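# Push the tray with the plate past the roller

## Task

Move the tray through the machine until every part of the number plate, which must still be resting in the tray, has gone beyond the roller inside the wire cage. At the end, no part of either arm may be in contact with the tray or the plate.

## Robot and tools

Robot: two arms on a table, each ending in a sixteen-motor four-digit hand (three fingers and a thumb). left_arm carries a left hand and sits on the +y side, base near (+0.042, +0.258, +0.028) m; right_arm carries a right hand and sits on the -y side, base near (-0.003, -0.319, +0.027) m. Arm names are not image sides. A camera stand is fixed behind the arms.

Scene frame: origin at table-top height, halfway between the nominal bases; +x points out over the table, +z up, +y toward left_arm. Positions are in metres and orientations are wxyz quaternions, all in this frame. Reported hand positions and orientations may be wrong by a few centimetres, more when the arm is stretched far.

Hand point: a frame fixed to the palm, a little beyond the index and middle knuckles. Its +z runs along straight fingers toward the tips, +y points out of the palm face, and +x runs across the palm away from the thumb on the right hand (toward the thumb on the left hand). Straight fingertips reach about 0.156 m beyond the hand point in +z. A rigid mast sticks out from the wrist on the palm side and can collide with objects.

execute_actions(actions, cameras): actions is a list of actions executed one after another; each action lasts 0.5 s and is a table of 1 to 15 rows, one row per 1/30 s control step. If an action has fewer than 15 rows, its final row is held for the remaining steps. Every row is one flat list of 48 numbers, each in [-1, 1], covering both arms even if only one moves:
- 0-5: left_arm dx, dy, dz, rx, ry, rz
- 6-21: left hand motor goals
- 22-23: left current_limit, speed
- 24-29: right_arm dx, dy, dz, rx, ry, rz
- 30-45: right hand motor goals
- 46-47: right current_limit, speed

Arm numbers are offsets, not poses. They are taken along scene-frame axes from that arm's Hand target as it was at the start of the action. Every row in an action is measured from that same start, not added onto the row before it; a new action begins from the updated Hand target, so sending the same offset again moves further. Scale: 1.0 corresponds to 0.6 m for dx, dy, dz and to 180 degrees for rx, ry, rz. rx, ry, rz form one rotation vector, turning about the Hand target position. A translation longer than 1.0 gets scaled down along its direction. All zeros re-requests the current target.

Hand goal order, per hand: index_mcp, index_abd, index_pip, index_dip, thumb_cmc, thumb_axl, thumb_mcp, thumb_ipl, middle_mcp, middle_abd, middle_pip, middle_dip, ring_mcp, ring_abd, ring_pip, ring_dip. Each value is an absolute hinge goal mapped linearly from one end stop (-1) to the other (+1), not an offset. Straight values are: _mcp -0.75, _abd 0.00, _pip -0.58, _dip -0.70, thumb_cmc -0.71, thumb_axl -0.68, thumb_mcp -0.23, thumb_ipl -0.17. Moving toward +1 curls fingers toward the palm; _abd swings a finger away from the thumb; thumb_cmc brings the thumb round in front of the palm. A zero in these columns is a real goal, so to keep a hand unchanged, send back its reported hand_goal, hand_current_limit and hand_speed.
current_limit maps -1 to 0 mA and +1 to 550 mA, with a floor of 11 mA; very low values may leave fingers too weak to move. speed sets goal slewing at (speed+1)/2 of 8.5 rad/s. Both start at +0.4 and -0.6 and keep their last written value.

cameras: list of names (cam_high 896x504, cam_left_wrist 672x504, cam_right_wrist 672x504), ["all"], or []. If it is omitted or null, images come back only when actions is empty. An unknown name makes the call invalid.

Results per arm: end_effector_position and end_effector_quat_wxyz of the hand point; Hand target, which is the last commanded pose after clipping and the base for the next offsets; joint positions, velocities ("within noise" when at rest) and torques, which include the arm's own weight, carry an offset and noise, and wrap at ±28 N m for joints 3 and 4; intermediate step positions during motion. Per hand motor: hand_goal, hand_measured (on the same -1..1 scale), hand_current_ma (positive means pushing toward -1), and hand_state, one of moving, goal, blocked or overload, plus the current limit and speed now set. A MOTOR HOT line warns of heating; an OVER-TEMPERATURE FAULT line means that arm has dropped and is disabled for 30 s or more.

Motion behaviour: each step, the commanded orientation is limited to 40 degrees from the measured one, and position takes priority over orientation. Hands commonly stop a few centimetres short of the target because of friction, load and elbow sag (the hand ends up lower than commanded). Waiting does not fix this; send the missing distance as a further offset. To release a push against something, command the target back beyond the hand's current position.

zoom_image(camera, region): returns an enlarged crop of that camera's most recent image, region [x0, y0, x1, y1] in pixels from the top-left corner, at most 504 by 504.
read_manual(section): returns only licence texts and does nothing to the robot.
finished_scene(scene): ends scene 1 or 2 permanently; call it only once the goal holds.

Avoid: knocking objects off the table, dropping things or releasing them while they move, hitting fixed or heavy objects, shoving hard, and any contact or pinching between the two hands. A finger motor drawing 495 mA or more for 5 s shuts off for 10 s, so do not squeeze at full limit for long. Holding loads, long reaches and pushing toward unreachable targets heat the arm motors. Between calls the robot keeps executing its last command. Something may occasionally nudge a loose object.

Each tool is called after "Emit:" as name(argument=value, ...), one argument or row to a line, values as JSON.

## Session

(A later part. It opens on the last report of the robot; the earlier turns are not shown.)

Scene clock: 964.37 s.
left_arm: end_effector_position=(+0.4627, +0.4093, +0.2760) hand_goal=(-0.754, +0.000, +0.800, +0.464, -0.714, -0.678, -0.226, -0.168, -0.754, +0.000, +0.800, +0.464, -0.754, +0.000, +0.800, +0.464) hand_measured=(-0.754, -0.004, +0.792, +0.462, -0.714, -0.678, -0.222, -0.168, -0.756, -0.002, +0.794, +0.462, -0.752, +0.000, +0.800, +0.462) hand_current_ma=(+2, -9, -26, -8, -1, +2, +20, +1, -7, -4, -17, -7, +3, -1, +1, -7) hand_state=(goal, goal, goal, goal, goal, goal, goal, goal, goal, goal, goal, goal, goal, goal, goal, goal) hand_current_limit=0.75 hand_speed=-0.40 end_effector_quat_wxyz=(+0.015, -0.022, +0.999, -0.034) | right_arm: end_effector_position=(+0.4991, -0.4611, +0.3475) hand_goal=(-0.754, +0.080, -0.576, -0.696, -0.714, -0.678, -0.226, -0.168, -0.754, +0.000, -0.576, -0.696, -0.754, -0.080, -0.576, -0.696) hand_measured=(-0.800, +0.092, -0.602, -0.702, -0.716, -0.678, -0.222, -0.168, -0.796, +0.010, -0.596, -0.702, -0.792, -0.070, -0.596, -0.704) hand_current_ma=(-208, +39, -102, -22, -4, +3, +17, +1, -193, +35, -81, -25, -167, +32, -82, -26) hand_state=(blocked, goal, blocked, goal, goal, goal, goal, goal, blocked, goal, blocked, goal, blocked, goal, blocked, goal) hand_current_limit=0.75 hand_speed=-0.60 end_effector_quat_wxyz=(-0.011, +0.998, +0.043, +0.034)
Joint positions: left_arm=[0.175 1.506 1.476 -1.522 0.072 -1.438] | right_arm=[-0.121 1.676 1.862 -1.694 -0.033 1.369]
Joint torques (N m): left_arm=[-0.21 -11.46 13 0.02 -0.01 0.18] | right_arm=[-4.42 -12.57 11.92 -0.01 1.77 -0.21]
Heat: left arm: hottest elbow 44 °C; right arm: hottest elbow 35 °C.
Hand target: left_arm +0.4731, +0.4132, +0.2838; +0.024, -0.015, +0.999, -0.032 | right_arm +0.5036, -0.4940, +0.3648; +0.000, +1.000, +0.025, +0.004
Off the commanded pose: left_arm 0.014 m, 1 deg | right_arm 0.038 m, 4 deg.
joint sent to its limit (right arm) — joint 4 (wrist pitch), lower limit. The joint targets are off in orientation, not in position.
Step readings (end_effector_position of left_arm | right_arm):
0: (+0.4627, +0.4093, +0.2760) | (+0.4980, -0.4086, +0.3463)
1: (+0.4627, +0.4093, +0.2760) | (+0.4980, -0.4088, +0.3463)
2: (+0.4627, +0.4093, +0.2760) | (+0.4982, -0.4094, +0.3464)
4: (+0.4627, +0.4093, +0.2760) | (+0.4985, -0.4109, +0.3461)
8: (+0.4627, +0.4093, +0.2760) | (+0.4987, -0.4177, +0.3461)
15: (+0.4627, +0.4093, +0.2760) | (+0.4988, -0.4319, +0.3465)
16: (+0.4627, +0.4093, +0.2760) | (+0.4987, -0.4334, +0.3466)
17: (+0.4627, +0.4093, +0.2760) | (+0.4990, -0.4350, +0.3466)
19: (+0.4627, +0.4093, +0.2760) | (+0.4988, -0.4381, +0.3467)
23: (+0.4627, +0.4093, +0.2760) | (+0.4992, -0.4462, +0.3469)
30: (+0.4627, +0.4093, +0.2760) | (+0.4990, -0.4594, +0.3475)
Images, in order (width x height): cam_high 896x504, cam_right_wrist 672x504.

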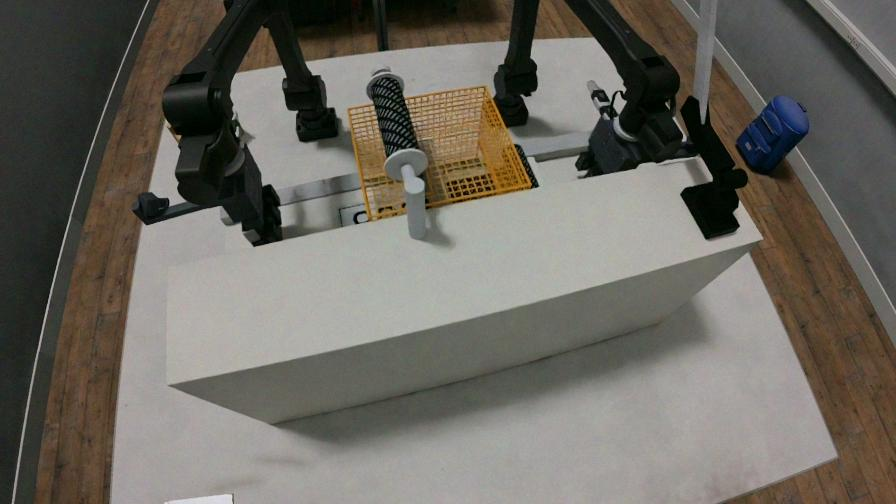

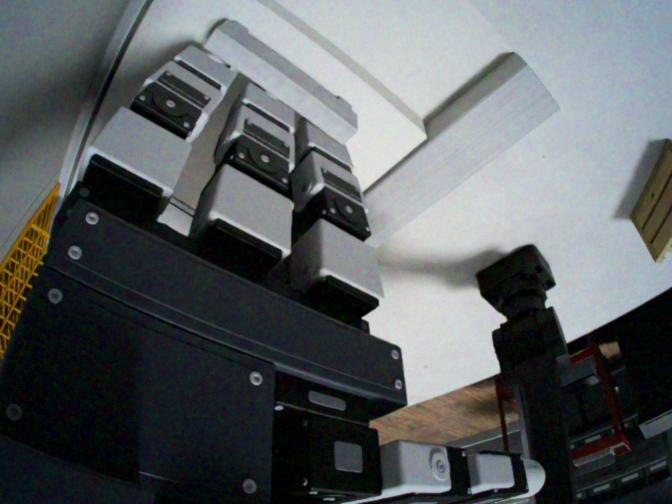

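Emit:
execute_actions(
  actions=[
    [[0,0,0,0,0,0,-0.754,0,0.8,0.464,-0.714,-0.678,-0.226,-0.168,-0.754,0,0.8,0.464,-0.754,0,0.8,0.464,0.75,-0.4,0,-0.05,0,0,0,0,-0.754,0.08,-0.576,-0.696,-0.714,-0.678,-0.226,-0.168,-0.754,0,-0.576,-0.696,-0.754,-0.08,-0.576,-0.696,0.75,-0.6]],
    [[0,0,0,0,0,0,-0.754,0,0.8,0.464,-0.714,-0.678,-0.226,-0.168,-0.754,0,0.8,0.464,-0.754,0,0.8,0.464,0.75,-0.4,0,-0.05,0,0,0,0,-0.754,0.08,-0.576,-0.696,-0.714,-0.678,-0.226,-0.168,-0.754,0,-0.576,-0.696,-0.754,-0.08,-0.576,-0.696,0.75,-0.6]],
  ],
  cameras=["cam_high","cam_right_wrist"],
)

Emit:
zoom_image(
  camera="cam_high",
  region=[220, 120, 580, 260],
)

Scene clock: 971.93 s.
left_arm: end_effector_position=(+0.4627, +0.4093, +0.2760) hand_goal=(-0.754, +0.000, +0.800, +0.464, -0.714, -0.678, -0.226, -0.168, -0.754, +0.000, +0.800, +0.464, -0.754, +0.000, +0.800, +0.464) hand_measured=(-0.754, -0.004, +0.792, +0.462, -0.714, -0.678, -0.222, -0.168, -0.756, -0.002, +0.794, +0.462, -0.752, +0.000, +0.800, +0.462) hand_current_ma=(+2, -9, -26, -8, -1, +2, +20, +1, -7, -4, -17, -7, +3, -1, +1, -7) hand_state=(goal, goal, goal, goal, goal, goal, goal, goal, goal, goal, goal, goal, goal, goal, goal, goal) hand_current_limit=0.75 hand_speed=-0.40 end_effector_quat_wxyz=(+0.015, -0.022, +0.999, -0.034) | right_arm: end_effector_position=(+0.5024, -0.5190, +0.3484) hand_goal=(-0.754, +0.080, -0.576, -0.696, -0.714, -0.678, -0.226, -0.168, -0.754, +0.000, -0.576, -0.696, -0.754, -0.080, -0.576, -0.696) hand_measured=(-0.800, +0.092, -0.602, -0.704, -0.716, -0.678, -0.222, -0.168, -0.798, +0.014, -0.598, -0.704, -0.792, -0.070, -0.596, -0.704) hand_current_ma=(-214, +40, -110, -26, -4, +3, +17, +1, -197, +46, -86, -31, -171, +34, -84, -26) hand_state=(blocked, goal, blocked, goal, goal, goal, goal, goal, blocked, goal, blocked, goal, blocked, goal, blocked, goal) hand_current_limit=0.75 hand_speed=-0.60 end_effector_quat_wxyz=(-0.007, +0.998, +0.044, +0.039)
Joint positions: left_arm=[0.175 1.506 1.476 -1.522 0.072 -1.438] | right_arm=[-0.229 1.705 1.902 -1.696 -0.035 1.259]
Joint torques (N m): left_arm=[-0.21 -11.46 13 0.01 -0.02 0.18] | right_arm=[-4.6 -12.86 11.95 0.02 1.79 -0.21]
Heat: left arm: hottest elbow 44 °C; right arm: hottest elbow 36 °C.
Hand target: left_arm +0.4731, +0.4132, +0.2838; +0.024, -0.015, +0.999, -0.032 | right_arm +0.5035, -0.5541, +0.3649; +0.000, +1.000, +0.025, +0.004
Off the commanded pose: left_arm 0.014 m, 1 deg | right_arm 0.039 m, 5 deg.
joint sent to its limit (right arm) — joint 4 (wrist pitch), lower limit. The joint targets are off in orientation, not in position.
Step readings (end_effector_position of left_arm | right_arm):
0: (+0.4627, +0.4093, +0.2760) | (+0.4991, -0.4611, +0.3475)
1: (+0.4627, +0.4093, +0.2760) | (+0.4991, -0.4613, +0.3475)
2: (+0.4627, +0.4093, +0.2760) | (+0.4993, -0.4619, +0.3476)
4: (+0.4627, +0.4093, +0.2760) | (+0.4996, -0.4638, +0.3475)
8: (+0.4627, +0.4093, +0.2760) | (+0.5006, -0.4706, +0.3474)
15: (+0.4627, +0.4093, +0.2760) | (+0.5005, -0.4862, +0.3475)
16: (+0.4627, +0.4093, +0.2760) | (+0.5006, -0.4877, +0.3476)
17: (+0.4627, +0.4093, +0.2760) | (+0.5008, -0.4893, +0.3476)
19: (+0.4627, +0.4093, +0.2760) | (+0.5008, -0.4932, +0.3477)
23: (+0.4627, +0.4093, +0.2760) | (+0.5017, -0.5019, +0.3479)
30: (+0.4627, +0.4093, +0.2760) | (+0.5021, -0.5165, +0.3480)
Images, in order (width x height): cam_high 896x504, cam_right_wrist 672x504.

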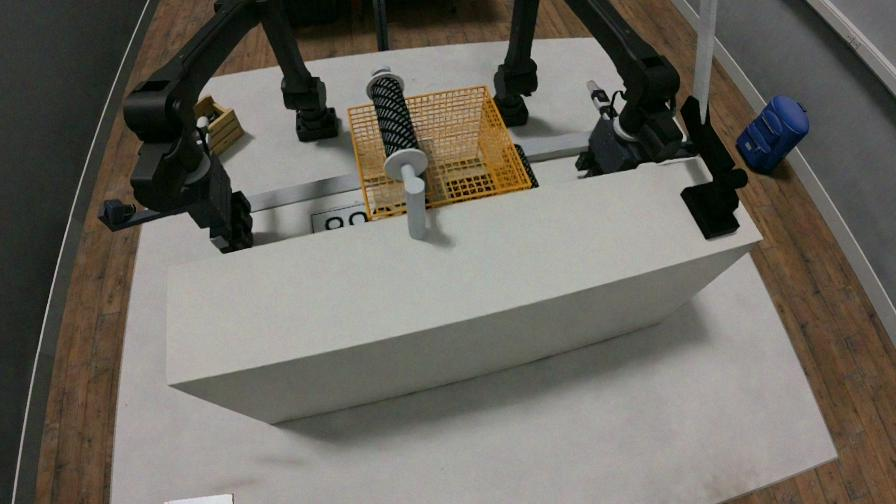

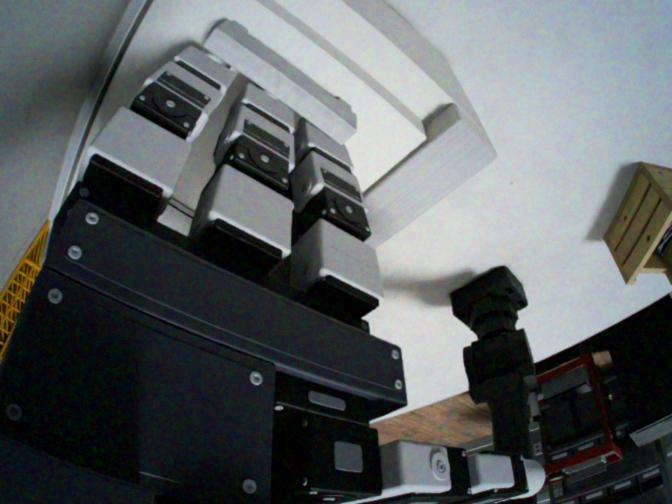

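Scaled by 1.400 from the camera's 896x504 image, which has a finer 1280x720 frame.

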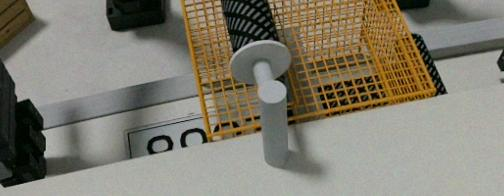

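Emit:
execute_actions(
  actions=[
    [[0,0,0,0,0,0,-0.754,0,0.8,0.464,-0.714,-0.678,-0.226,-0.168,-0.754,0,0.8,0.464,-0.754,0,0.8,0.464,0.75,-0.4,-0.005,-0.05,0,0,0,0,-0.754,0.08,-0.576,-0.696,-0.714,-0.678,-0.226,-0.168,-0.754,0,-0.576,-0.696,-0.754,-0.08,-0.576,-0.696,0.75,-0.6]],
    [[0,0,0,0,0,0,-0.754,0,0.8,0.464,-0.714,-0.678,-0.226,-0.168,-0.754,0,0.8,0.464,-0.754,0,0.8,0.464,0.75,-0.4,0,-0.05,0,0,0,0,-0.754,0.08,-0.576,-0.696,-0.714,-0.678,-0.226,-0.168,-0.754,0,-0.576,-0.696,-0.754,-0.08,-0.576,-0.696,0.75,-0.6]],
    [[0,0,0,0,0,0,-0.754,0,0.8,0.464,-0.714,-0.678,-0.226,-0.168,-0.754,0,0.8,0.464,-0.754,0,0.8,0.464,0.75,-0.4,0,-0.05,0,0,0,0,-0.754,0.08,-0.576,-0.696,-0.714,-0.678,-0.226,-0.168,-0.754,0,-0.576,-0.696,-0.754,-0.08,-0.576,-0.696,0.75,-0.6]],
  ],
  cameras=["cam_high","cam_right_wrist"],
)

Emit:
zoom_image(
  camera="cam_high",
  region=[220, 120, 580, 260],
)

Scene clock: 979.23 s.
left_arm: end_effector_position=(+0.4627, +0.4093, +0.2760) hand_goal=(-0.754, +0.000, +0.800, +0.464, -0.714, -0.678, -0.226, -0.168, -0.754, +0.000, +0.800, +0.464, -0.754, +0.000, +0.800, +0.464) hand_measured=(-0.754, -0.004, +0.792, +0.462, -0.714, -0.678, -0.222, -0.168, -0.756, -0.002, +0.794, +0.462, -0.752, +0.000, +0.800, +0.462) hand_current_ma=(+2, -9, -26, -8, -1, +2, +20, +1, -7, -4, -17, -7, +3, -1, +1, -7) hand_state=(goal, goal, goal, goal, goal, goal, goal, goal, goal, goal, goal, goal, goal, goal, goal, goal) hand_current_limit=0.75 hand_speed=-0.40 end_effector_quat_wxyz=(+0.015, -0.022, +0.999, -0.034) | right_arm: end_effector_position=(+0.5033, -0.6058, +0.3507) hand_goal=(-0.754, +0.080, -0.576, -0.696, -0.714, -0.678, -0.226, -0.168, -0.754, +0.000, -0.576, -0.696, -0.754, -0.080, -0.576, -0.696) hand_measured=(-0.802, +0.094, -0.604, -0.704, -0.716, -0.678, -0.222, -0.168, -0.798, +0.016, -0.598, -0.704, -0.792, -0.068, -0.596, -0.704) hand_current_ma=(-224, +49, -114, -29, -4, +3, +17, +1, -205, +54, -90, -32, -172, +38, -84, -26) hand_state=(blocked, goal, blocked, goal, goal, goal, goal, goal, blocked, goal, blocked, goal, blocked, goal, blocked, goal) hand_current_limit=0.75 hand_speed=-0.60 end_effector_quat_wxyz=(+0.002, +0.998, +0.045, +0.047)
Joint positions: left_arm=[0.175 1.506 1.476 -1.522 0.072 -1.438] | right_arm=[-0.38 1.77 1.991 -1.704 -0.035 1.105]
Joint torques (N m): left_arm=[-0.21 -11.34 13.01 0.01 -0.01 0.19] | right_arm=[-4.72 -13.63 11.95 0.05 1.82 -0.22]
Heat: left arm: hottest elbow 44 °C; right arm: hottest elbow 36 °C.
Hand target: left_arm +0.4731, +0.4132, +0.2838; +0.024, -0.015, +0.999, -0.032 | right_arm +0.5006, -0.6441, +0.3649; +0.000, +1.000, +0.025, +0.004
Off the commanded pose: left_arm 0.014 m, 1 deg | right_arm 0.041 m, 5 deg.
joint sent to its limit (right arm) — joint 4 (wrist pitch), lower limit. The joint targets are off in position and orientation.
Step readings (end_effector_position of left_arm | right_arm):
0: (+0.4627, +0.4093, +0.2760) | (+0.5024, -0.5190, +0.3484)
1: (+0.4627, +0.4093, +0.2760) | (+0.5024, -0.5190, +0.3484)
2: (+0.4627, +0.4093, +0.2760) | (+0.5021, -0.5198, +0.3483)
4: (+0.4627, +0.4093, +0.2760) | (+0.5026, -0.5214, +0.3481)
8: (+0.4627, +0.4093, +0.2760) | (+0.5028, -0.5280, +0.3481)
15: (+0.4627, +0.4093, +0.2760) | (+0.5021, -0.5424, +0.3485)
16: (+0.4627, +0.4093, +0.2760) | (+0.5020, -0.5439, +0.3486)
17: (+0.4627, +0.4093, +0.2760) | (+0.5016, -0.5459, +0.3485)
19: (+0.4627, +0.4093, +0.2760) | (+0.5024, -0.5495, +0.3487)
23: (+0.4627, +0.4093, +0.2760) | (+0.5029, -0.5587, +0.3490)
30: (+0.4627, +0.4093, +0.2760) | (+0.5026, -0.5728, +0.3493)
31: (+0.4627, +0.4093, +0.2760) | (+0.5022, -0.5740, +0.3494)
32: (+0.4627, +0.4093, +0.2760) | (+0.5020, -0.5758, +0.3497)
34: (+0.4627, +0.4093, +0.2760) | (+0.5027, -0.5788, +0.3497)
38: (+0.4627, +0.4093, +0.2760) | (+0.5031, -0.5883, +0.3500)
45: (+0.4627, +0.4093, +0.2760) | (+0.5033, -0.6034, +0.3505)
Images, in order (width x height): cam_high 896x504, cam_right_wrist 672x504.

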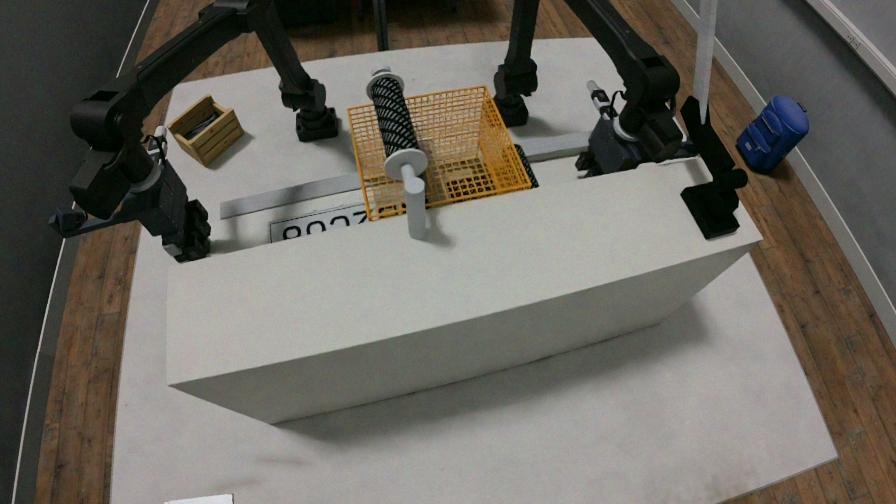

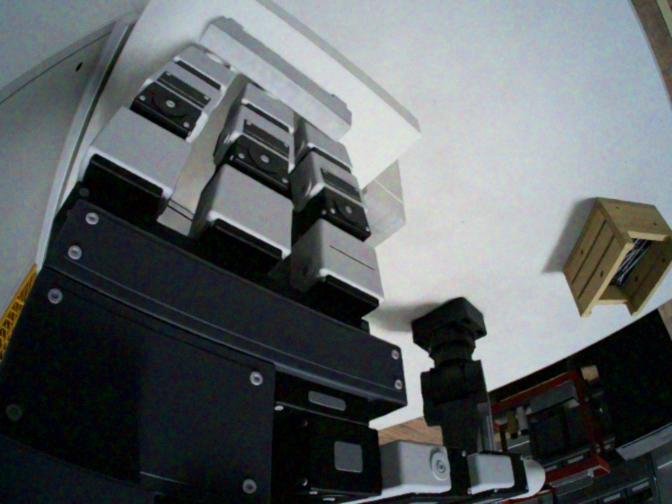

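Scaled by 1.400 from the camera's 896x504 image, which has a finer 1280x720 frame.

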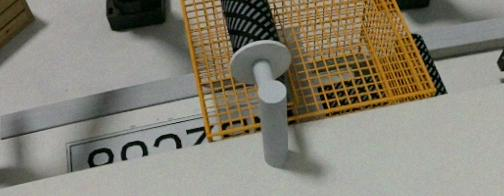

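Emit:
zoom_image(
  camera="cam_high",
  region=[340, 70, 550, 230],
)

Scaled by 2.400 from the camera's 896x504 image, which has a finer 1280x720 frame.

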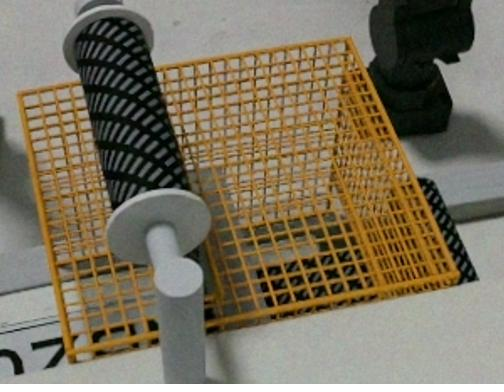

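Emit:
execute_actions(
  actions=[
    [[0,0,0,0,0,0,-0.754,0,0.8,0.464,-0.714,-0.678,-0.226,-0.168,-0.754,0,0.8,0.464,-0.754,0,0.8,0.464,0.75,-0.4,0.005,-0.05,-0.003,0,0,0,-0.754,0.08,-0.576,-0.696,-0.714,-0.678,-0.226,-0.168,-0.754,0,-0.576,-0.696,-0.754,-0.08,-0.576,-0.696,0.75,-0.6]],
    [[0,0,0,0,0,0,-0.754,0,0.8,0.464,-0.714,-0.678,-0.226,-0.168,-0.754,0,0.8,0.464,-0.754,0,0.8,0.464,0.75,-0.4,0,-0.05,-0.003,0,0,0,-0.754,0.08,-0.576,-0.696,-0.714,-0.678,-0.226,-0.168,-0.754,0,-0.576,-0.696,-0.754,-0.08,-0.576,-0.696,0.75,-0.6]],
    [[0,0,0,0,0,0,-0.754,0,0.8,0.464,-0.714,-0.678,-0.226,-0.168,-0.754,0,0.8,0.464,-0.754,0,0.8,0.464,0.75,-0.4,0,-0.05,-0.003,0,0,0,-0.754,0.08,-0.576,-0.696,-0.714,-0.678,-0.226,-0.168,-0.754,0,-0.576,-0.696,-0.754,-0.08,-0.576,-0.696,0.75,-0.6]],
  ],
  cameras=["cam_high","cam_right_wrist"],
)

Emit:
zoom_image(
  camera="cam_high",
  region=[340, 90, 500, 230],
)

Scene clock: 994.77 s.
left_arm: end_effector_position=(+0.4627, +0.4093, +0.2760) hand_goal=(-0.754, +0.000, +0.800, +0.464, -0.714, -0.678, -0.226, -0.168, -0.754, +0.000, +0.800, +0.464, -0.754, +0.000, +0.800, +0.464) hand_measured=(-0.754, -0.004, +0.792, +0.462, -0.714, -0.678, -0.222, -0.168, -0.756, -0.002, +0.794, +0.462, -0.752, +0.000, +0.800, +0.462) hand_current_ma=(+2, -9, -26, -8, -1, +2, +20, +1, -7, -4, -17, -7, +3, -1, +1, -7) hand_state=(goal, goal, goal, goal, goal, goal, goal, goal, goal, goal, goal, goal, goal, goal, goal, goal) hand_current_limit=0.75 hand_speed=-0.40 end_effector_quat_wxyz=(+0.015, -0.022, +0.999, -0.034) | right_arm: end_effector_position=(+0.5084, -0.6832, +0.3546) hand_goal=(-0.754, +0.080, -0.576, -0.696, -0.714, -0.678, -0.226, -0.168, -0.754, +0.000, -0.576, -0.696, -0.754, -0.080, -0.576, -0.696) hand_measured=(-0.816, +0.072, -0.610, -0.710, -0.716, -0.678, -0.222, -0.168, -0.812, -0.014, -0.604, -0.706, -0.802, -0.092, -0.604, -0.706) hand_current_ma=(-295, -29, -144, -51, -4, +3, +17, +1, -272, -46, -116, -38, -218, -37, -112, -41) hand_state=(blocked, goal, blocked, goal, goal, goal, goal, goal, blocked, goal, blocked, goal, blocked, goal, blocked, goal) hand_current_limit=0.75 hand_speed=-0.60 end_effector_quat_wxyz=(+0.020, +0.997, +0.050, +0.061)
Joint positions: left_arm=[0.175 1.506 1.476 -1.522 0.072 -1.438] | right_arm=[-0.497 1.856 2.114 -1.704 -0.029 0.979]
Joint torques (N m): left_arm=[-0.26 -11.46 13.01 0.02 -0.01 0.18] | right_arm=[-5.83 -12.63 13.49 0.16 1.57 -0.35]
Heat: left arm: hottest elbow 44 °C; right arm: hottest elbow 37 °C.
Hand target: left_arm +0.4731, +0.4132, +0.2838; +0.024, -0.015, +0.999, -0.032 | right_arm +0.5036, -0.7341, +0.3594; +0.000, +1.000, +0.025, +0.004
Off the commanded pose: left_arm 0.014 m, 1 deg | right_arm 0.051 m, 8 deg.
joint sent to its limit (right arm) — joint 4 (wrist pitch), lower limit. The joint targets are off in position and orientation.
Step readings (end_effector_position of left_arm | right_arm):
0: (+0.4627, +0.4093, +0.2760) | (+0.5035, -0.6059, +0.3507)
1: (+0.4627, +0.4093, +0.2760) | (+0.5036, -0.6059, +0.3506)
2: (+0.4627, +0.4093, +0.2760) | (+0.5039, -0.6067, +0.3508)
4: (+0.4627, +0.4093, +0.2760) | (+0.5051, -0.6086, +0.3507)
8: (+0.4627, +0.4093, +0.2760) | (+0.5054, -0.6177, +0.3511)
15: (+0.4627, +0.4093, +0.2760) | (+0.5053, -0.6350, +0.3519)
16: (+0.4627, +0.4093, +0.2760) | (+0.5053, -0.6367, +0.3521)
17: (+0.4627, +0.4093, +0.2760) | (+0.5053, -0.6383, +0.3523)
19: (+0.4627, +0.4093, +0.2760) | (+0.5061, -0.6421, +0.3523)
23: (+0.4627, +0.4093, +0.2760) | (+0.5065, -0.6516, +0.3525)
30: (+0.4627, +0.4093, +0.2760) | (+0.5056, -0.6679, +0.3542)
31: (+0.4627, +0.4093, +0.2760) | (+0.5052, -0.6704, +0.3546)
32: (+0.4627, +0.4093, +0.2760) | (+0.5052, -0.6729, +0.3546)
34: (+0.4627, +0.4093, +0.2760) | (+0.5059, -0.6777, +0.3544)
38: (+0.4627, +0.4093, +0.2760) | (+0.5068, -0.6824, +0.3546)
45: (+0.4627, +0.4093, +0.2760) | (+0.5080, -0.6831, +0.3547)
Images, in order (width x height): cam_high 896x504, cam_right_wrist 672x504.

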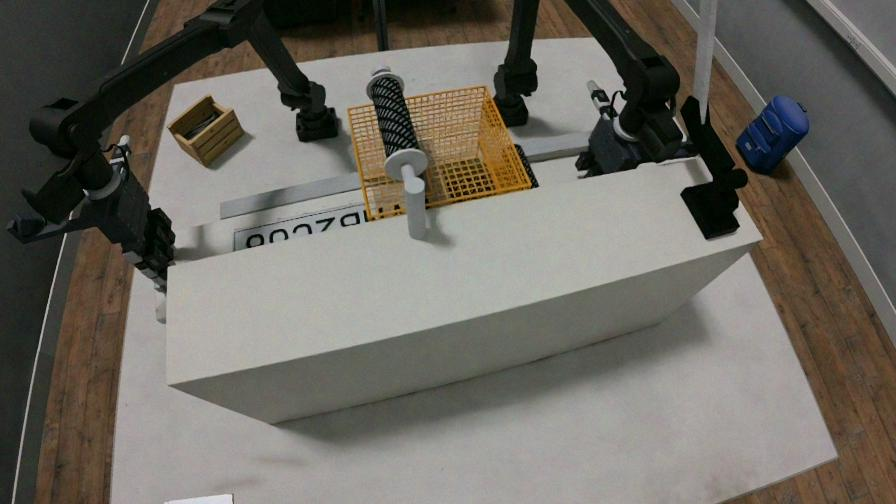

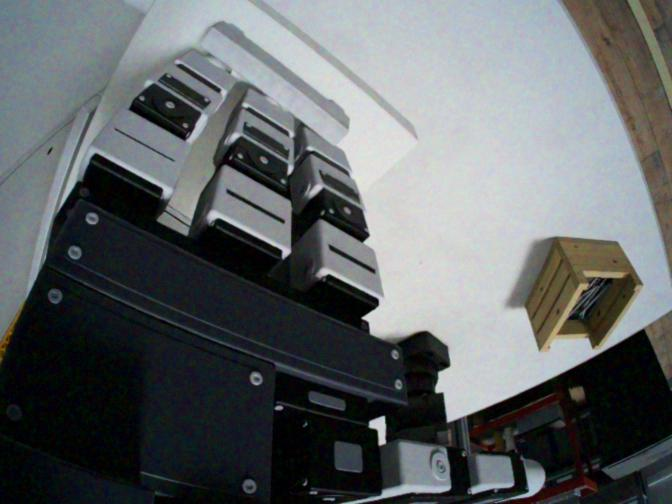

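Scaled by 3.150 from the camera's 896x504 image, which has a finer 1280x720 frame.

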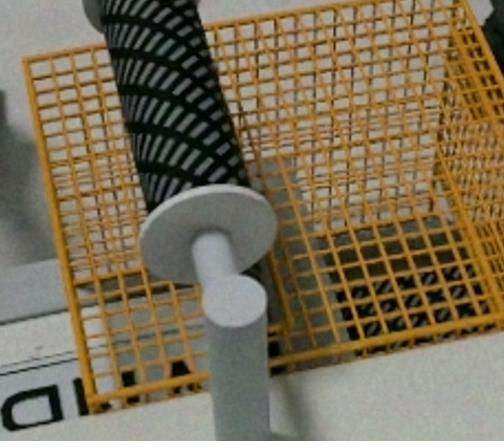

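Emit:
execute_actions(
  actions=[
    [[0,0,0,0,0,0,-0.754,0,0.8,0.464,-0.714,-0.678,-0.226,-0.168,-0.754,0,0.8,0.464,-0.754,0,0.8,0.464,0.75,-0.4,0,-0.03,-0.01,0,0,0,-0.754,0.08,-0.576,-0.696,-0.714,-0.678,-0.226,-0.168,-0.754,0,-0.576,-0.696,-0.754,-0.08,-0.576,-0.696,0.75,-0.6]],
  ],
  cameras=["cam_high"],
)

Scene clock: 1004.57 s.
left_arm: end_effector_position=(+0.4627, +0.4093, +0.2760) hand_goal=(-0.754, +0.000, +0.800, +0.464, -0.714, -0.678, -0.226, -0.168, -0.754, +0.000, +0.800, +0.464, -0.754, +0.000, +0.800, +0.464) hand_measured=(-0.754, -0.004, +0.792, +0.462, -0.714, -0.678, -0.222, -0.168, -0.756, -0.002, +0.794, +0.462, -0.752, +0.000, +0.800, +0.462) hand_current_ma=(+2, -9, -26, -8, -1, +2, +20, +1, -7, -4, -17, -7, +3, -1, +1, -7) hand_state=(goal, goal, goal, goal, goal, goal, goal, goal, goal, goal, goal, goal, goal, goal, goal, goal) hand_current_limit=0.75 hand_speed=-0.40 end_effector_quat_wxyz=(+0.015, -0.022, +0.999, -0.034) | right_arm: end_effector_position=(+0.5103, -0.6889, +0.3535) hand_goal=(-0.754, +0.080, -0.576, -0.696, -0.714, -0.678, -0.226, -0.168, -0.754, +0.000, -0.576, -0.696, -0.754, -0.080, -0.576, -0.696) hand_measured=(-0.842, +0.062, -0.624, -0.710, -0.716, -0.678, -0.222, -0.168, -0.834, -0.024, -0.616, -0.710, -0.822, -0.110, -0.614, -0.710) hand_current_ma=(-428, -58, -203, -51, -4, +3, +17, +1, -388, -88, -168, -56, -319, -106, -159, -52) hand_state=(blocked, goal, blocked, goal, goal, goal, goal, goal, blocked, blocked, blocked, goal, blocked, blocked, blocked, goal) hand_current_limit=0.75 hand_speed=-0.60 end_effector_quat_wxyz=(+0.016, +0.996, +0.053, +0.066)
Joint positions: left_arm=[0.175 1.506 1.476 -1.522 0.072 -1.438] | right_arm=[-0.508 1.866 2.128 -1.704 -0.043 0.964]
Joint torques (N m): left_arm=[-0.21 -11.4 13.04 0.02 -0.02 0.18] | right_arm=[-6.83 -11.69 14.08 0.16 1.97 -0.43]
Heat: left arm: hottest elbow 44 °C; right arm: hottest elbow 38 °C.
Hand target: left_arm +0.4731, +0.4132, +0.2838; +0.024, -0.015, +0.999, -0.032 | right_arm +0.5036, -0.7520, +0.3535; +0.000, +1.000, +0.025, +0.004
Off the commanded pose: left_arm 0.014 m, 1 deg | right_arm 0.064 m, 8 deg.
joint sent to its limit (right arm) — joint 4 (wrist pitch), lower limit. The joint targets are off in position and orientation.
Step readings (end_effector_position of left_arm | right_arm):
0: (+0.4627, +0.4093, +0.2760) | (+0.5084, -0.6832, +0.3546)
1: (+0.4627, +0.4093, +0.2760) | (+0.5084, -0.6832, +0.3546)
2: (+0.4627, +0.4093, +0.2760) | (+0.5085, -0.6838, +0.3547)
4: (+0.4627, +0.4093, +0.2760) | (+0.5090, -0.6855, +0.3545)
8: (+0.4627, +0.4093, +0.2760) | (+0.5095, -0.6883, +0.3535)
15: (+0.4627, +0.4093, +0.2760) | (+0.5103, -0.6889, +0.3534)
Images, in order (width x height): cam_high 896x504.

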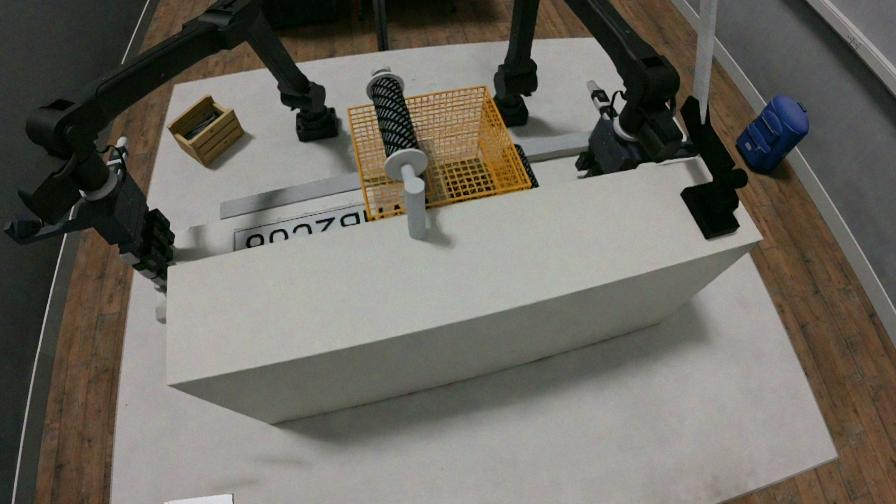

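Emit:
execute_actions(
  actions=[
    [[0,0,0,0,0,0,-0.754,0,0.8,0.464,-0.714,-0.678,-0.226,-0.168,-0.754,0,0.8,0.464,-0.754,0,0.8,0.464,0.75,-0.4,0,-0.025,0,0,0,0,-0.754,0.08,-0.576,-0.696,-0.714,-0.678,-0.226,-0.168,-0.754,0,-0.576,-0.696,-0.754,-0.08,-0.576,-0.696,0.75,-0.6]],
  ],
  cameras=["cam_right_wrist"],
)

Emit:
zoom_image(
  camera="cam_right_wrist",
  region=[40, 0, 440, 300],
)

Scene clock: 1013.27 s.
left_arm: end_effector_position=(+0.4627, +0.4093, +0.2760) hand_goal=(-0.754, +0.000, +0.800, +0.464, -0.714, -0.678, -0.226, -0.168, -0.754, +0.000, +0.800, +0.464, -0.754, +0.000, +0.800, +0.464) hand_measured=(-0.754, -0.004, +0.792, +0.462, -0.714, -0.678, -0.222, -0.168, -0.756, -0.002, +0.794, +0.462, -0.752, +0.000, +0.800, +0.462) hand_current_ma=(+2, -9, -26, -8, -1, +2, +20, +1, -7, -4, -17, -7, +3, -1, +1, -7) hand_state=(goal, goal, goal, goal, goal, goal, goal, goal, goal, goal, goal, goal, goal, goal, goal, goal) hand_current_limit=0.75 hand_speed=-0.40 end_effector_quat_wxyz=(+0.015, -0.022, +0.999, -0.034) | right_arm: end_effector_position=(+0.5163, -0.6923, +0.3525) hand_goal=(-0.754, +0.080, -0.576, -0.696, -0.714, -0.678, -0.226, -0.168, -0.754, +0.000, -0.576, -0.696, -0.754, -0.080, -0.576, -0.696) hand_measured=(-0.866, +0.058, -0.628, -0.710, -0.716, -0.678, -0.222, -0.168, -0.850, -0.026, -0.622, -0.712, -0.832, -0.112, -0.620, -0.712) hand_current_ma=(-481, -75, -228, -51, -4, +3, +17, +1, -462, -94, -198, -63, -371, -112, -188, -62) hand_state=(blocked, blocked, blocked, goal, goal, goal, goal, goal, blocked, blocked, blocked, goal, blocked, blocked, blocked, goal) hand_current_limit=0.75 hand_speed=-0.60 end_effector_quat_wxyz=(+0.012, +0.996, +0.056, +0.072)
Joint positions: left_arm=[0.175 1.506 1.476 -1.522 0.072 -1.438] | right_arm=[-0.513 1.882 2.149 -1.704 -0.056 0.953]
Joint torques (N m): left_arm=[-0.21 -11.4 13.03 0.02 -0.01 0.17] | right_arm=[-7.88 -11.81 14.22 0.16 2.4 -0.51]
Heat: left arm: hottest elbow 44 °C; right arm: hottest elbow 38 °C.
Hand target: left_arm +0.4731, +0.4132, +0.2838; +0.024, -0.015, +0.999, -0.032 | right_arm +0.5037, -0.7670, +0.3535; +0.000, +1.000, +0.025, +0.004
Off the commanded pose: left_arm 0.014 m, 1 deg | right_arm 0.076 m, 9 deg.
joint sent to its limit (right arm) — joint 4 (wrist pitch), lower limit. The joint targets are off in position and orientation.
Step readings (end_effector_position of left_arm | right_arm):
0: (+0.4627, +0.4093, +0.2760) | (+0.5103, -0.6889, +0.3535)
1: (+0.4627, +0.4093, +0.2760) | (+0.5103, -0.6889, +0.3535)
2: (+0.4627, +0.4093, +0.2760) | (+0.5105, -0.6895, +0.3536)
4: (+0.4627, +0.4093, +0.2760) | (+0.5119, -0.6903, +0.3531)
8: (+0.4627, +0.4093, +0.2760) | (+0.5144, -0.6919, +0.3526)
15: (+0.4627, +0.4093, +0.2760) | (+0.5161, -0.6922, +0.3524)
Images, in order (width x height): cam_right_wrist 672x504.

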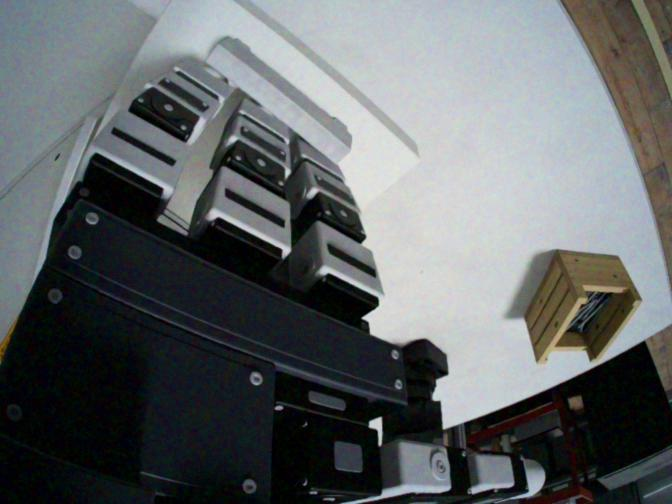

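Scaled by 1.260 from the camera's 672x504 image, which has a finer 960x720 frame.

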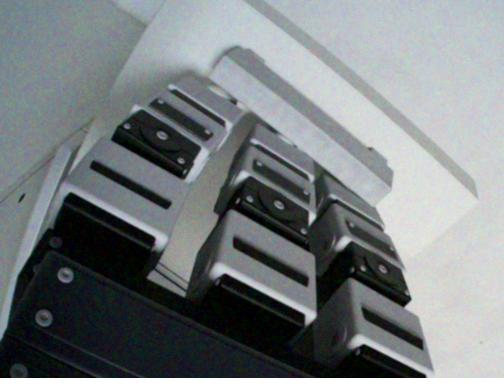

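Emit:
execute_actions(
  actions=[],
  cameras=["cam_high","cam_left_wrist"],
)

Emit:
zoom_image(
  camera="cam_high",
  region=[400, 100, 560, 220],
)

Emit:
zoom_image(
  camera="cam_high",
  region=[340, 160, 440, 235],
)

Scene clock: 1021.87 s.
left_arm: end_effector_position=(+0.4627, +0.4093, +0.2760) hand_goal=(-0.754, +0.000, +0.800, +0.464, -0.714, -0.678, -0.226, -0.168, -0.754, +0.000, +0.800, +0.464, -0.754, +0.000, +0.800, +0.464) hand_measured=(-0.754, -0.004, +0.792, +0.462, -0.714, -0.678, -0.222, -0.168, -0.756, -0.002, +0.794, +0.462, -0.752, +0.000, +0.800, +0.462) hand_current_ma=(+2, -9, -26, -8, -1, +2, +20, +1, -7, -4, -17, -7, +3, -1, +1, -7) hand_state=(goal, goal, goal, goal, goal, goal, goal, goal, goal, goal, goal, goal, goal, goal, goal, goal) hand_current_limit=0.75 hand_speed=-0.40 end_effector_quat_wxyz=(+0.015, -0.022, +0.999, -0.034) | right_arm: end_effector_position=(+0.5163, -0.6923, +0.3525) hand_goal=(-0.754, +0.080, -0.576, -0.696, -0.714, -0.678, -0.226, -0.168, -0.754, +0.000, -0.576, -0.696, -0.754, -0.080, -0.576, -0.696) hand_measured=(-0.866, +0.058, -0.628, -0.710, -0.716, -0.678, -0.222, -0.168, -0.850, -0.026, -0.622, -0.712, -0.832, -0.112, -0.620, -0.712) hand_current_ma=(-481, -75, -228, -51, -4, +3, +17, +1, -462, -94, -198, -63, -371, -112, -188, -62) hand_state=(blocked, blocked, blocked, goal, goal, goal, goal, goal, blocked, blocked, blocked, goal, blocked, blocked, blocked, goal) hand_current_limit=0.75 hand_speed=-0.60 end_effector_quat_wxyz=(+0.012, +0.996, +0.056, +0.072)
Joint positions: left_arm=[0.175 1.506 1.476 -1.522 0.072 -1.438] | right_arm=[-0.513 1.882 2.149 -1.704 -0.056 0.953]
Joint velocities: within noise
Joint torques (N m): left_arm=[-0.32 -11.46 13.01 0.01 -0.01 0.18] | right_arm=[-7.82 -11.87 14.2 0.17 2.4 -0.5]
Heat: left arm: hottest elbow 44 °C; right arm: hottest elbow 38 °C.
Hand target: left_arm +0.4731, +0.4132, +0.2838; +0.024, -0.015, +0.999, -0.032 | right_arm +0.5037, -0.7670, +0.3535; +0.000, +1.000, +0.025, +0.004
Off the commanded pose: left_arm 0.014 m, 1 deg | right_arm 0.076 m, 9 deg.
Images, in order (width x height): cam_high 896x504, cam_left_wrist 672x504.

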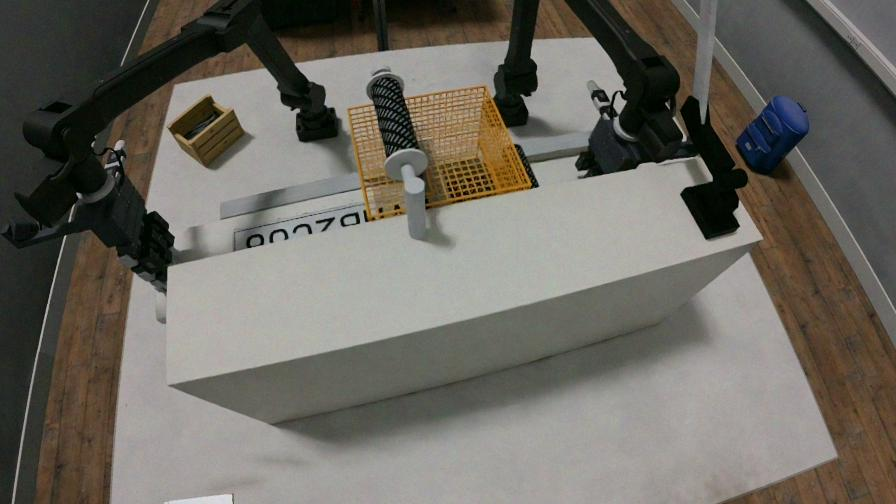

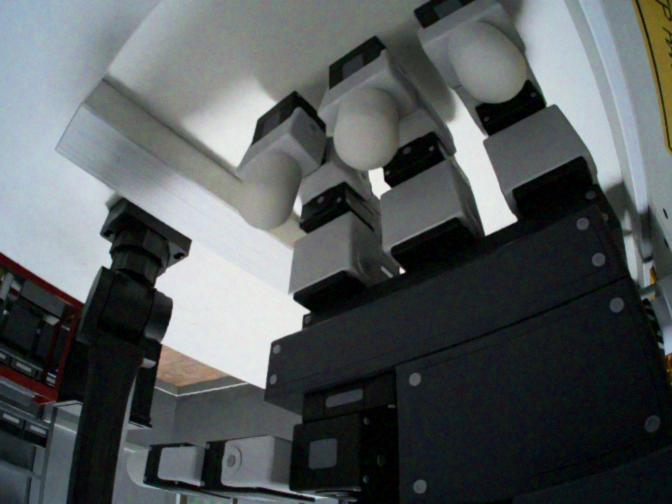

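Scaled by 3.150 from the camera's 896x504 image, which has a finer 1280x720 frame.

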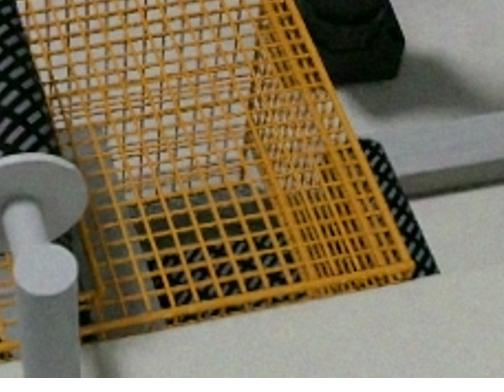

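Scaled by 5.040 from the camera's 896x504 image, which has a finer 1280x720 frame.

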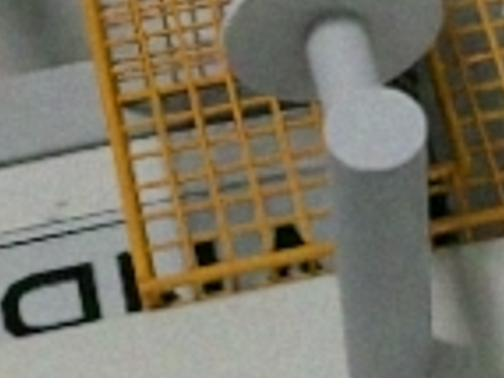

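Emit:
execute_actions(
  actions=[
    [[0,0,0,0,0,0,-0.754,0,0.8,0.464,-0.714,-0.678,-0.226,-0.168,-0.754,0,0.8,0.464,-0.754,0,0.8,0.464,0.75,-0.4,0.008,-0.02,0,0,0,-0.03,-0.72,0.08,-0.576,-0.696,-0.714,-0.678,-0.226,-0.168,-0.72,0,-0.576,-0.696,-0.72,-0.08,-0.576,-0.696,0.75,-0.6]],
  ],
)

Scene clock: 1044.87 s.
left_arm: end_effector_position=(+0.4627, +0.4093, +0.2760) hand_goal=(-0.754, +0.000, +0.800, +0.464, -0.714, -0.678, -0.226, -0.168, -0.754, +0.000, +0.800, +0.464, -0.754, +0.000, +0.800, +0.464) hand_measured=(-0.754, -0.004, +0.792, +0.462, -0.714, -0.678, -0.222, -0.168, -0.756, -0.002, +0.794, +0.462, -0.752, +0.000, +0.800, +0.462) hand_current_ma=(+2, -9, -26, -8, -1, +2, +20, +1, -7, -4, -17, -7, +3, -1, +1, -7) hand_state=(goal, goal, goal, goal, goal, goal, goal, goal, goal, goal, goal, goal, goal, goal, goal, goal) hand_current_limit=0.75 hand_speed=-0.40 end_effector_quat_wxyz=(+0.015, -0.022, +0.999, -0.034) | right_arm: end_effector_position=(+0.5267, -0.7090, +0.3509) hand_goal=(-0.720, +0.080, -0.576, -0.696, -0.714, -0.678, -0.226, -0.168, -0.720, +0.000, -0.576, -0.696, -0.720, -0.080, -0.576, -0.696) hand_measured=(-0.992, +0.062, -0.642, -0.710, -0.716, -0.678, -0.222, -0.168, -0.988, -0.030, -0.628, -0.718, -0.722, -0.078, -0.578, -0.698) hand_current_ma=(-481, -59, -290, -51, -4, +3, +17, +1, -481, -106, -225, -91, -5, +7, -8, -9) hand_state=(blocked, goal, blocked, goal, goal, goal, goal, goal, blocked, blocked, blocked, blocked, goal, goal, goal, goal) hand_current_limit=0.75 hand_speed=-0.60 end_effector_quat_wxyz=(+0.014, +0.996, +0.022, +0.084)
Joint positions: left_arm=[0.175 1.506 1.476 -1.522 0.072 -1.438] | right_arm=[-0.527 1.94 2.232 -1.704 -0.063 1.01]
Joint torques (N m): left_arm=[-0.26 -11.4 13 -0.01 -0.02 0.17] | right_arm=[-7.24 -13.39 13.59 0.21 2.77 -0.25]
Heat: left arm: hottest elbow 45 °C; right arm: hottest elbow 39 °C.
Hand target: left_arm +0.4731, +0.4132, +0.2838; +0.024, -0.015, +0.999, -0.032 | right_arm +0.5084, -0.7790, +0.3535; +0.000, +1.000, -0.022, +0.004
Off the commanded pose: left_arm 0.014 m, 1 deg | right_arm 0.072 m, 11 deg.
joint sent to its limit (right arm) — joint 4 (wrist pitch), lower limit. The joint targets are off in position and orientation.
Step readings (end_effector_position of left_arm | right_arm):
0: (+0.4627, +0.4093, +0.2760) | (+0.5163, -0.6923, +0.3525)
1: (+0.4627, +0.4093, +0.2760) | (+0.5164, -0.6924, +0.3527)
2: (+0.4627, +0.4093, +0.2760) | (+0.5172, -0.6928, +0.3527)
4: (+0.4627, +0.4093, +0.2760) | (+0.5205, -0.6943, +0.3528)
8: (+0.4627, +0.4093, +0.2760) | (+0.5278, -0.6981, +0.3527)
15: (+0.4627, +0.4093, +0.2760) | (+0.5270, -0.7089, +0.3510)

Emit:
execute_actions(
  actions=[],
  cameras=["cam_high","cam_right_wrist"],
)

Emit:
zoom_image(
  camera="cam_right_wrist",
  region=[100, 0, 440, 250],
)

Emit:
zoom_image(
  camera="cam_high",
  region=[100, 150, 300, 330],
)

Scene clock: 1048.03 s.
left_arm: end_effector_position=(+0.4627, +0.4093, +0.2760) hand_goal=(-0.754, +0.000, +0.800, +0.464, -0.714, -0.678, -0.226, -0.168, -0.754, +0.000, +0.800, +0.464, -0.754, +0.000, +0.800, +0.464) hand_measured=(-0.754, -0.004, +0.792, +0.462, -0.714, -0.678, -0.222, -0.168, -0.756, -0.002, +0.794, +0.462, -0.752, +0.000, +0.800, +0.462) hand_current_ma=(+2, -9, -26, -8, -1, +2, +20, +1, -7, -4, -17, -7, +3, -1, +1, -7) hand_state=(goal, goal, goal, goal, goal, goal, goal, goal, goal, goal, goal, goal, goal, goal, goal, goal) hand_current_limit=0.75 hand_speed=-0.40 end_effector_quat_wxyz=(+0.015, -0.022, +0.999, -0.034) | right_arm: end_effector_position=(+0.5267, -0.7090, +0.3509) hand_goal=(-0.720, +0.080, -0.576, -0.696, -0.714, -0.678, -0.226, -0.168, -0.720, +0.000, -0.576, -0.696, -0.720, -0.080, -0.576, -0.696) hand_measured=(-0.992, +0.062, -0.642, -0.710, -0.716, -0.678, -0.222, -0.168, -0.988, -0.030, -0.628, -0.718, -0.722, -0.078, -0.578, -0.698) hand_current_ma=(-481, -59, -290, -51, -4, +3, +17, +1, -481, -106, -225, -91, -5, +7, -8, -9) hand_state=(blocked, goal, blocked, goal, goal, goal, goal, goal, blocked, blocked, blocked, blocked, goal, goal, goal, goal) hand_current_limit=0.75 hand_speed=-0.60 end_effector_quat_wxyz=(+0.014, +0.996, +0.022, +0.084)
Joint positions: left_arm=[0.175 1.506 1.476 -1.522 0.072 -1.438] | right_arm=[-0.527 1.94 2.232 -1.704 -0.063 1.01]
Joint velocities: within noise
Joint torques (N m): left_arm=[-0.21 -11.46 13.01 0.01 -0.02 0.18] | right_arm=[-7.24 -13.45 13.63 0.23 2.76 -0.25]
Heat: left arm: hottest elbow 45 °C; right arm: hottest elbow 40 °C.
Hand target: left_arm +0.4731, +0.4132, +0.2838; +0.024, -0.015, +0.999, -0.032 | right_arm +0.5084, -0.7790, +0.3535; +0.000, +1.000, -0.022, +0.004
Off the commanded pose: left_arm 0.014 m, 1 deg | right_arm 0.072 m, 11 deg.
Images, in order (width x height): cam_high 896x504, cam_right_wrist 672x504.

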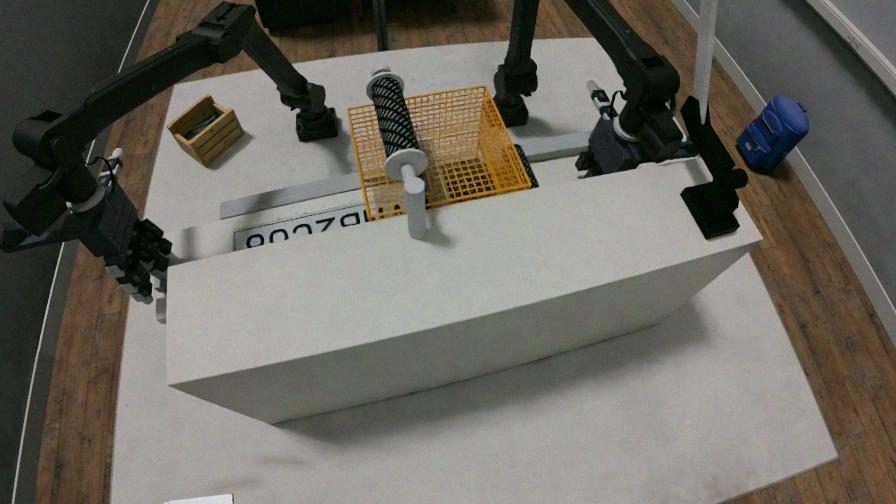

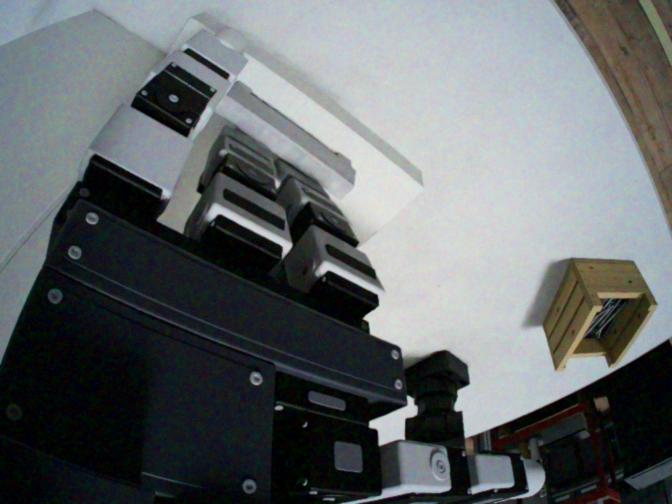

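Scaled by 1.482 from the camera's 672x504 image, which has a finer 960x720 frame.

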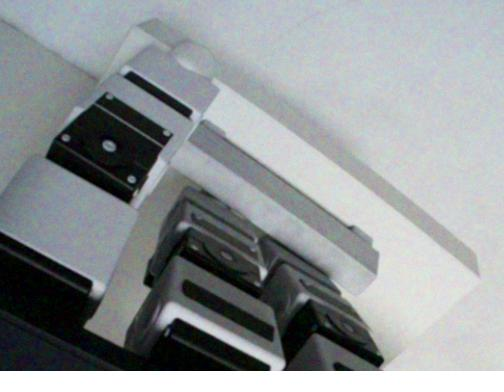

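Scaled by 2.520 from the camera's 896x504 image, which has a finer 1280x720 frame.

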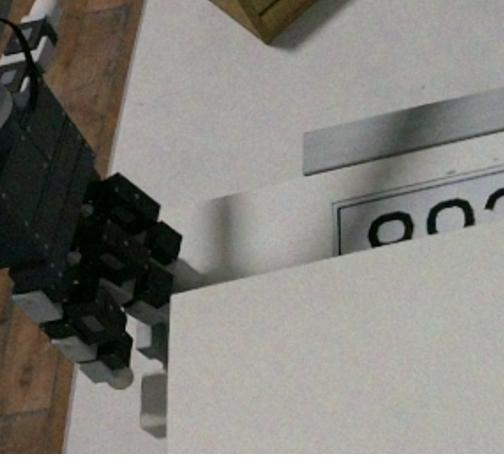

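Emit:
execute_actions(
  actions=[
    [[0,0,0,0,0,0,-0.754,0,0.8,0.464,-0.714,-0.678,-0.226,-0.168,-0.754,0,0.8,0.464,-0.754,0,0.8,0.464,0.75,-0.4,0.005,0,0,-0.05,0,0.0,-0.72,0.08,-0.576,-0.696,-0.714,-0.678,-0.226,-0.168,-0.72,0,-0.576,-0.696,-0.72,-0.08,-0.576,-0.696,0.75,-0.6]],
  ],
)

Scene clock: 1061.00 s.
left_arm: end_effector_position=(+0.4627, +0.4093, +0.2760) hand_goal=(-0.754, +0.000, +0.800, +0.464, -0.714, -0.678, -0.226, -0.168, -0.754, +0.000, +0.800, +0.464, -0.754, +0.000, +0.800, +0.464) hand_measured=(-0.754, -0.004, +0.792, +0.462, -0.714, -0.678, -0.222, -0.168, -0.756, -0.002, +0.794, +0.462, -0.752, +0.000, +0.800, +0.462) hand_current_ma=(+2, -9, -26, -8, -1, +2, +20, +1, -7, -4, -17, -7, +3, -1, +1, -7) hand_state=(goal, goal, goal, goal, goal, goal, goal, goal, goal, goal, goal, goal, goal, goal, goal, goal) hand_current_limit=0.75 hand_speed=-0.40 end_effector_quat_wxyz=(+0.015, -0.022, +0.999, -0.034) | right_arm: end_effector_position=(+0.5280, -0.7063, +0.3582) hand_goal=(-0.720, +0.080, -0.576, -0.696, -0.714, -0.678, -0.226, -0.168, -0.720, +0.000, -0.576, -0.696, -0.720, -0.080, -0.576, -0.696) hand_measured=(-0.992, +0.066, -0.662, -0.714, -0.716, -0.678, -0.222, -0.168, -0.994, -0.036, -0.652, -0.728, -0.722, -0.078, -0.578, -0.698) hand_current_ma=(-481, -48, -391, -73, -4, +3, +17, +1, -481, -128, -342, -130, -5, +7, -8, -9) hand_state=(blocked, goal, blocked, goal, goal, goal, goal, goal, blocked, blocked, blocked, blocked, goal, goal, goal, goal) hand_current_limit=0.75 hand_speed=-0.60 end_effector_quat_wxyz=(+0.049, +0.996, +0.015, +0.066)
Joint positions: left_arm=[0.175 1.506 1.476 -1.522 0.072 -1.438] | right_arm=[-0.498 1.943 2.239 -1.704 0.022 1.045]
Joint torques (N m): left_arm=[-0.21 -11.46 13.01 0.02 -0.02 0.18] | right_arm=[-6.83 -12.45 13.08 0.23 4.29 -0.31]
Heat: left arm: hottest elbow 45 °C; right arm: hottest elbow 41 °C.
Hand target: left_arm +0.4731, +0.4132, +0.2838; +0.024, -0.015, +0.999, -0.032 | right_arm +0.5114, -0.7790, +0.3536; +0.078, +0.997, -0.021, +0.006
Off the commanded pose: left_arm 0.014 m, 1 deg | right_arm 0.075 m, 9 deg.
joint sent to its limit (right arm) — joint 4 (wrist pitch), lower limit. The joint targets are off in position and orientation.
Step readings (end_effector_position of left_arm | right_arm):
0: (+0.4627, +0.4093, +0.2760) | (+0.5267, -0.7090, +0.3509)
1: (+0.4627, +0.4093, +0.2760) | (+0.5266, -0.7092, +0.3511)
2: (+0.4627, +0.4093, +0.2760) | (+0.5258, -0.7102, +0.3513)
4: (+0.4627, +0.4093, +0.2760) | (+0.5258, -0.7102, +0.3526)
8: (+0.4627, +0.4093, +0.2760) | (+0.5281, -0.7071, +0.3574)
15: (+0.4627, +0.4093, +0.2760) | (+0.5281, -0.7063, +0.3582)


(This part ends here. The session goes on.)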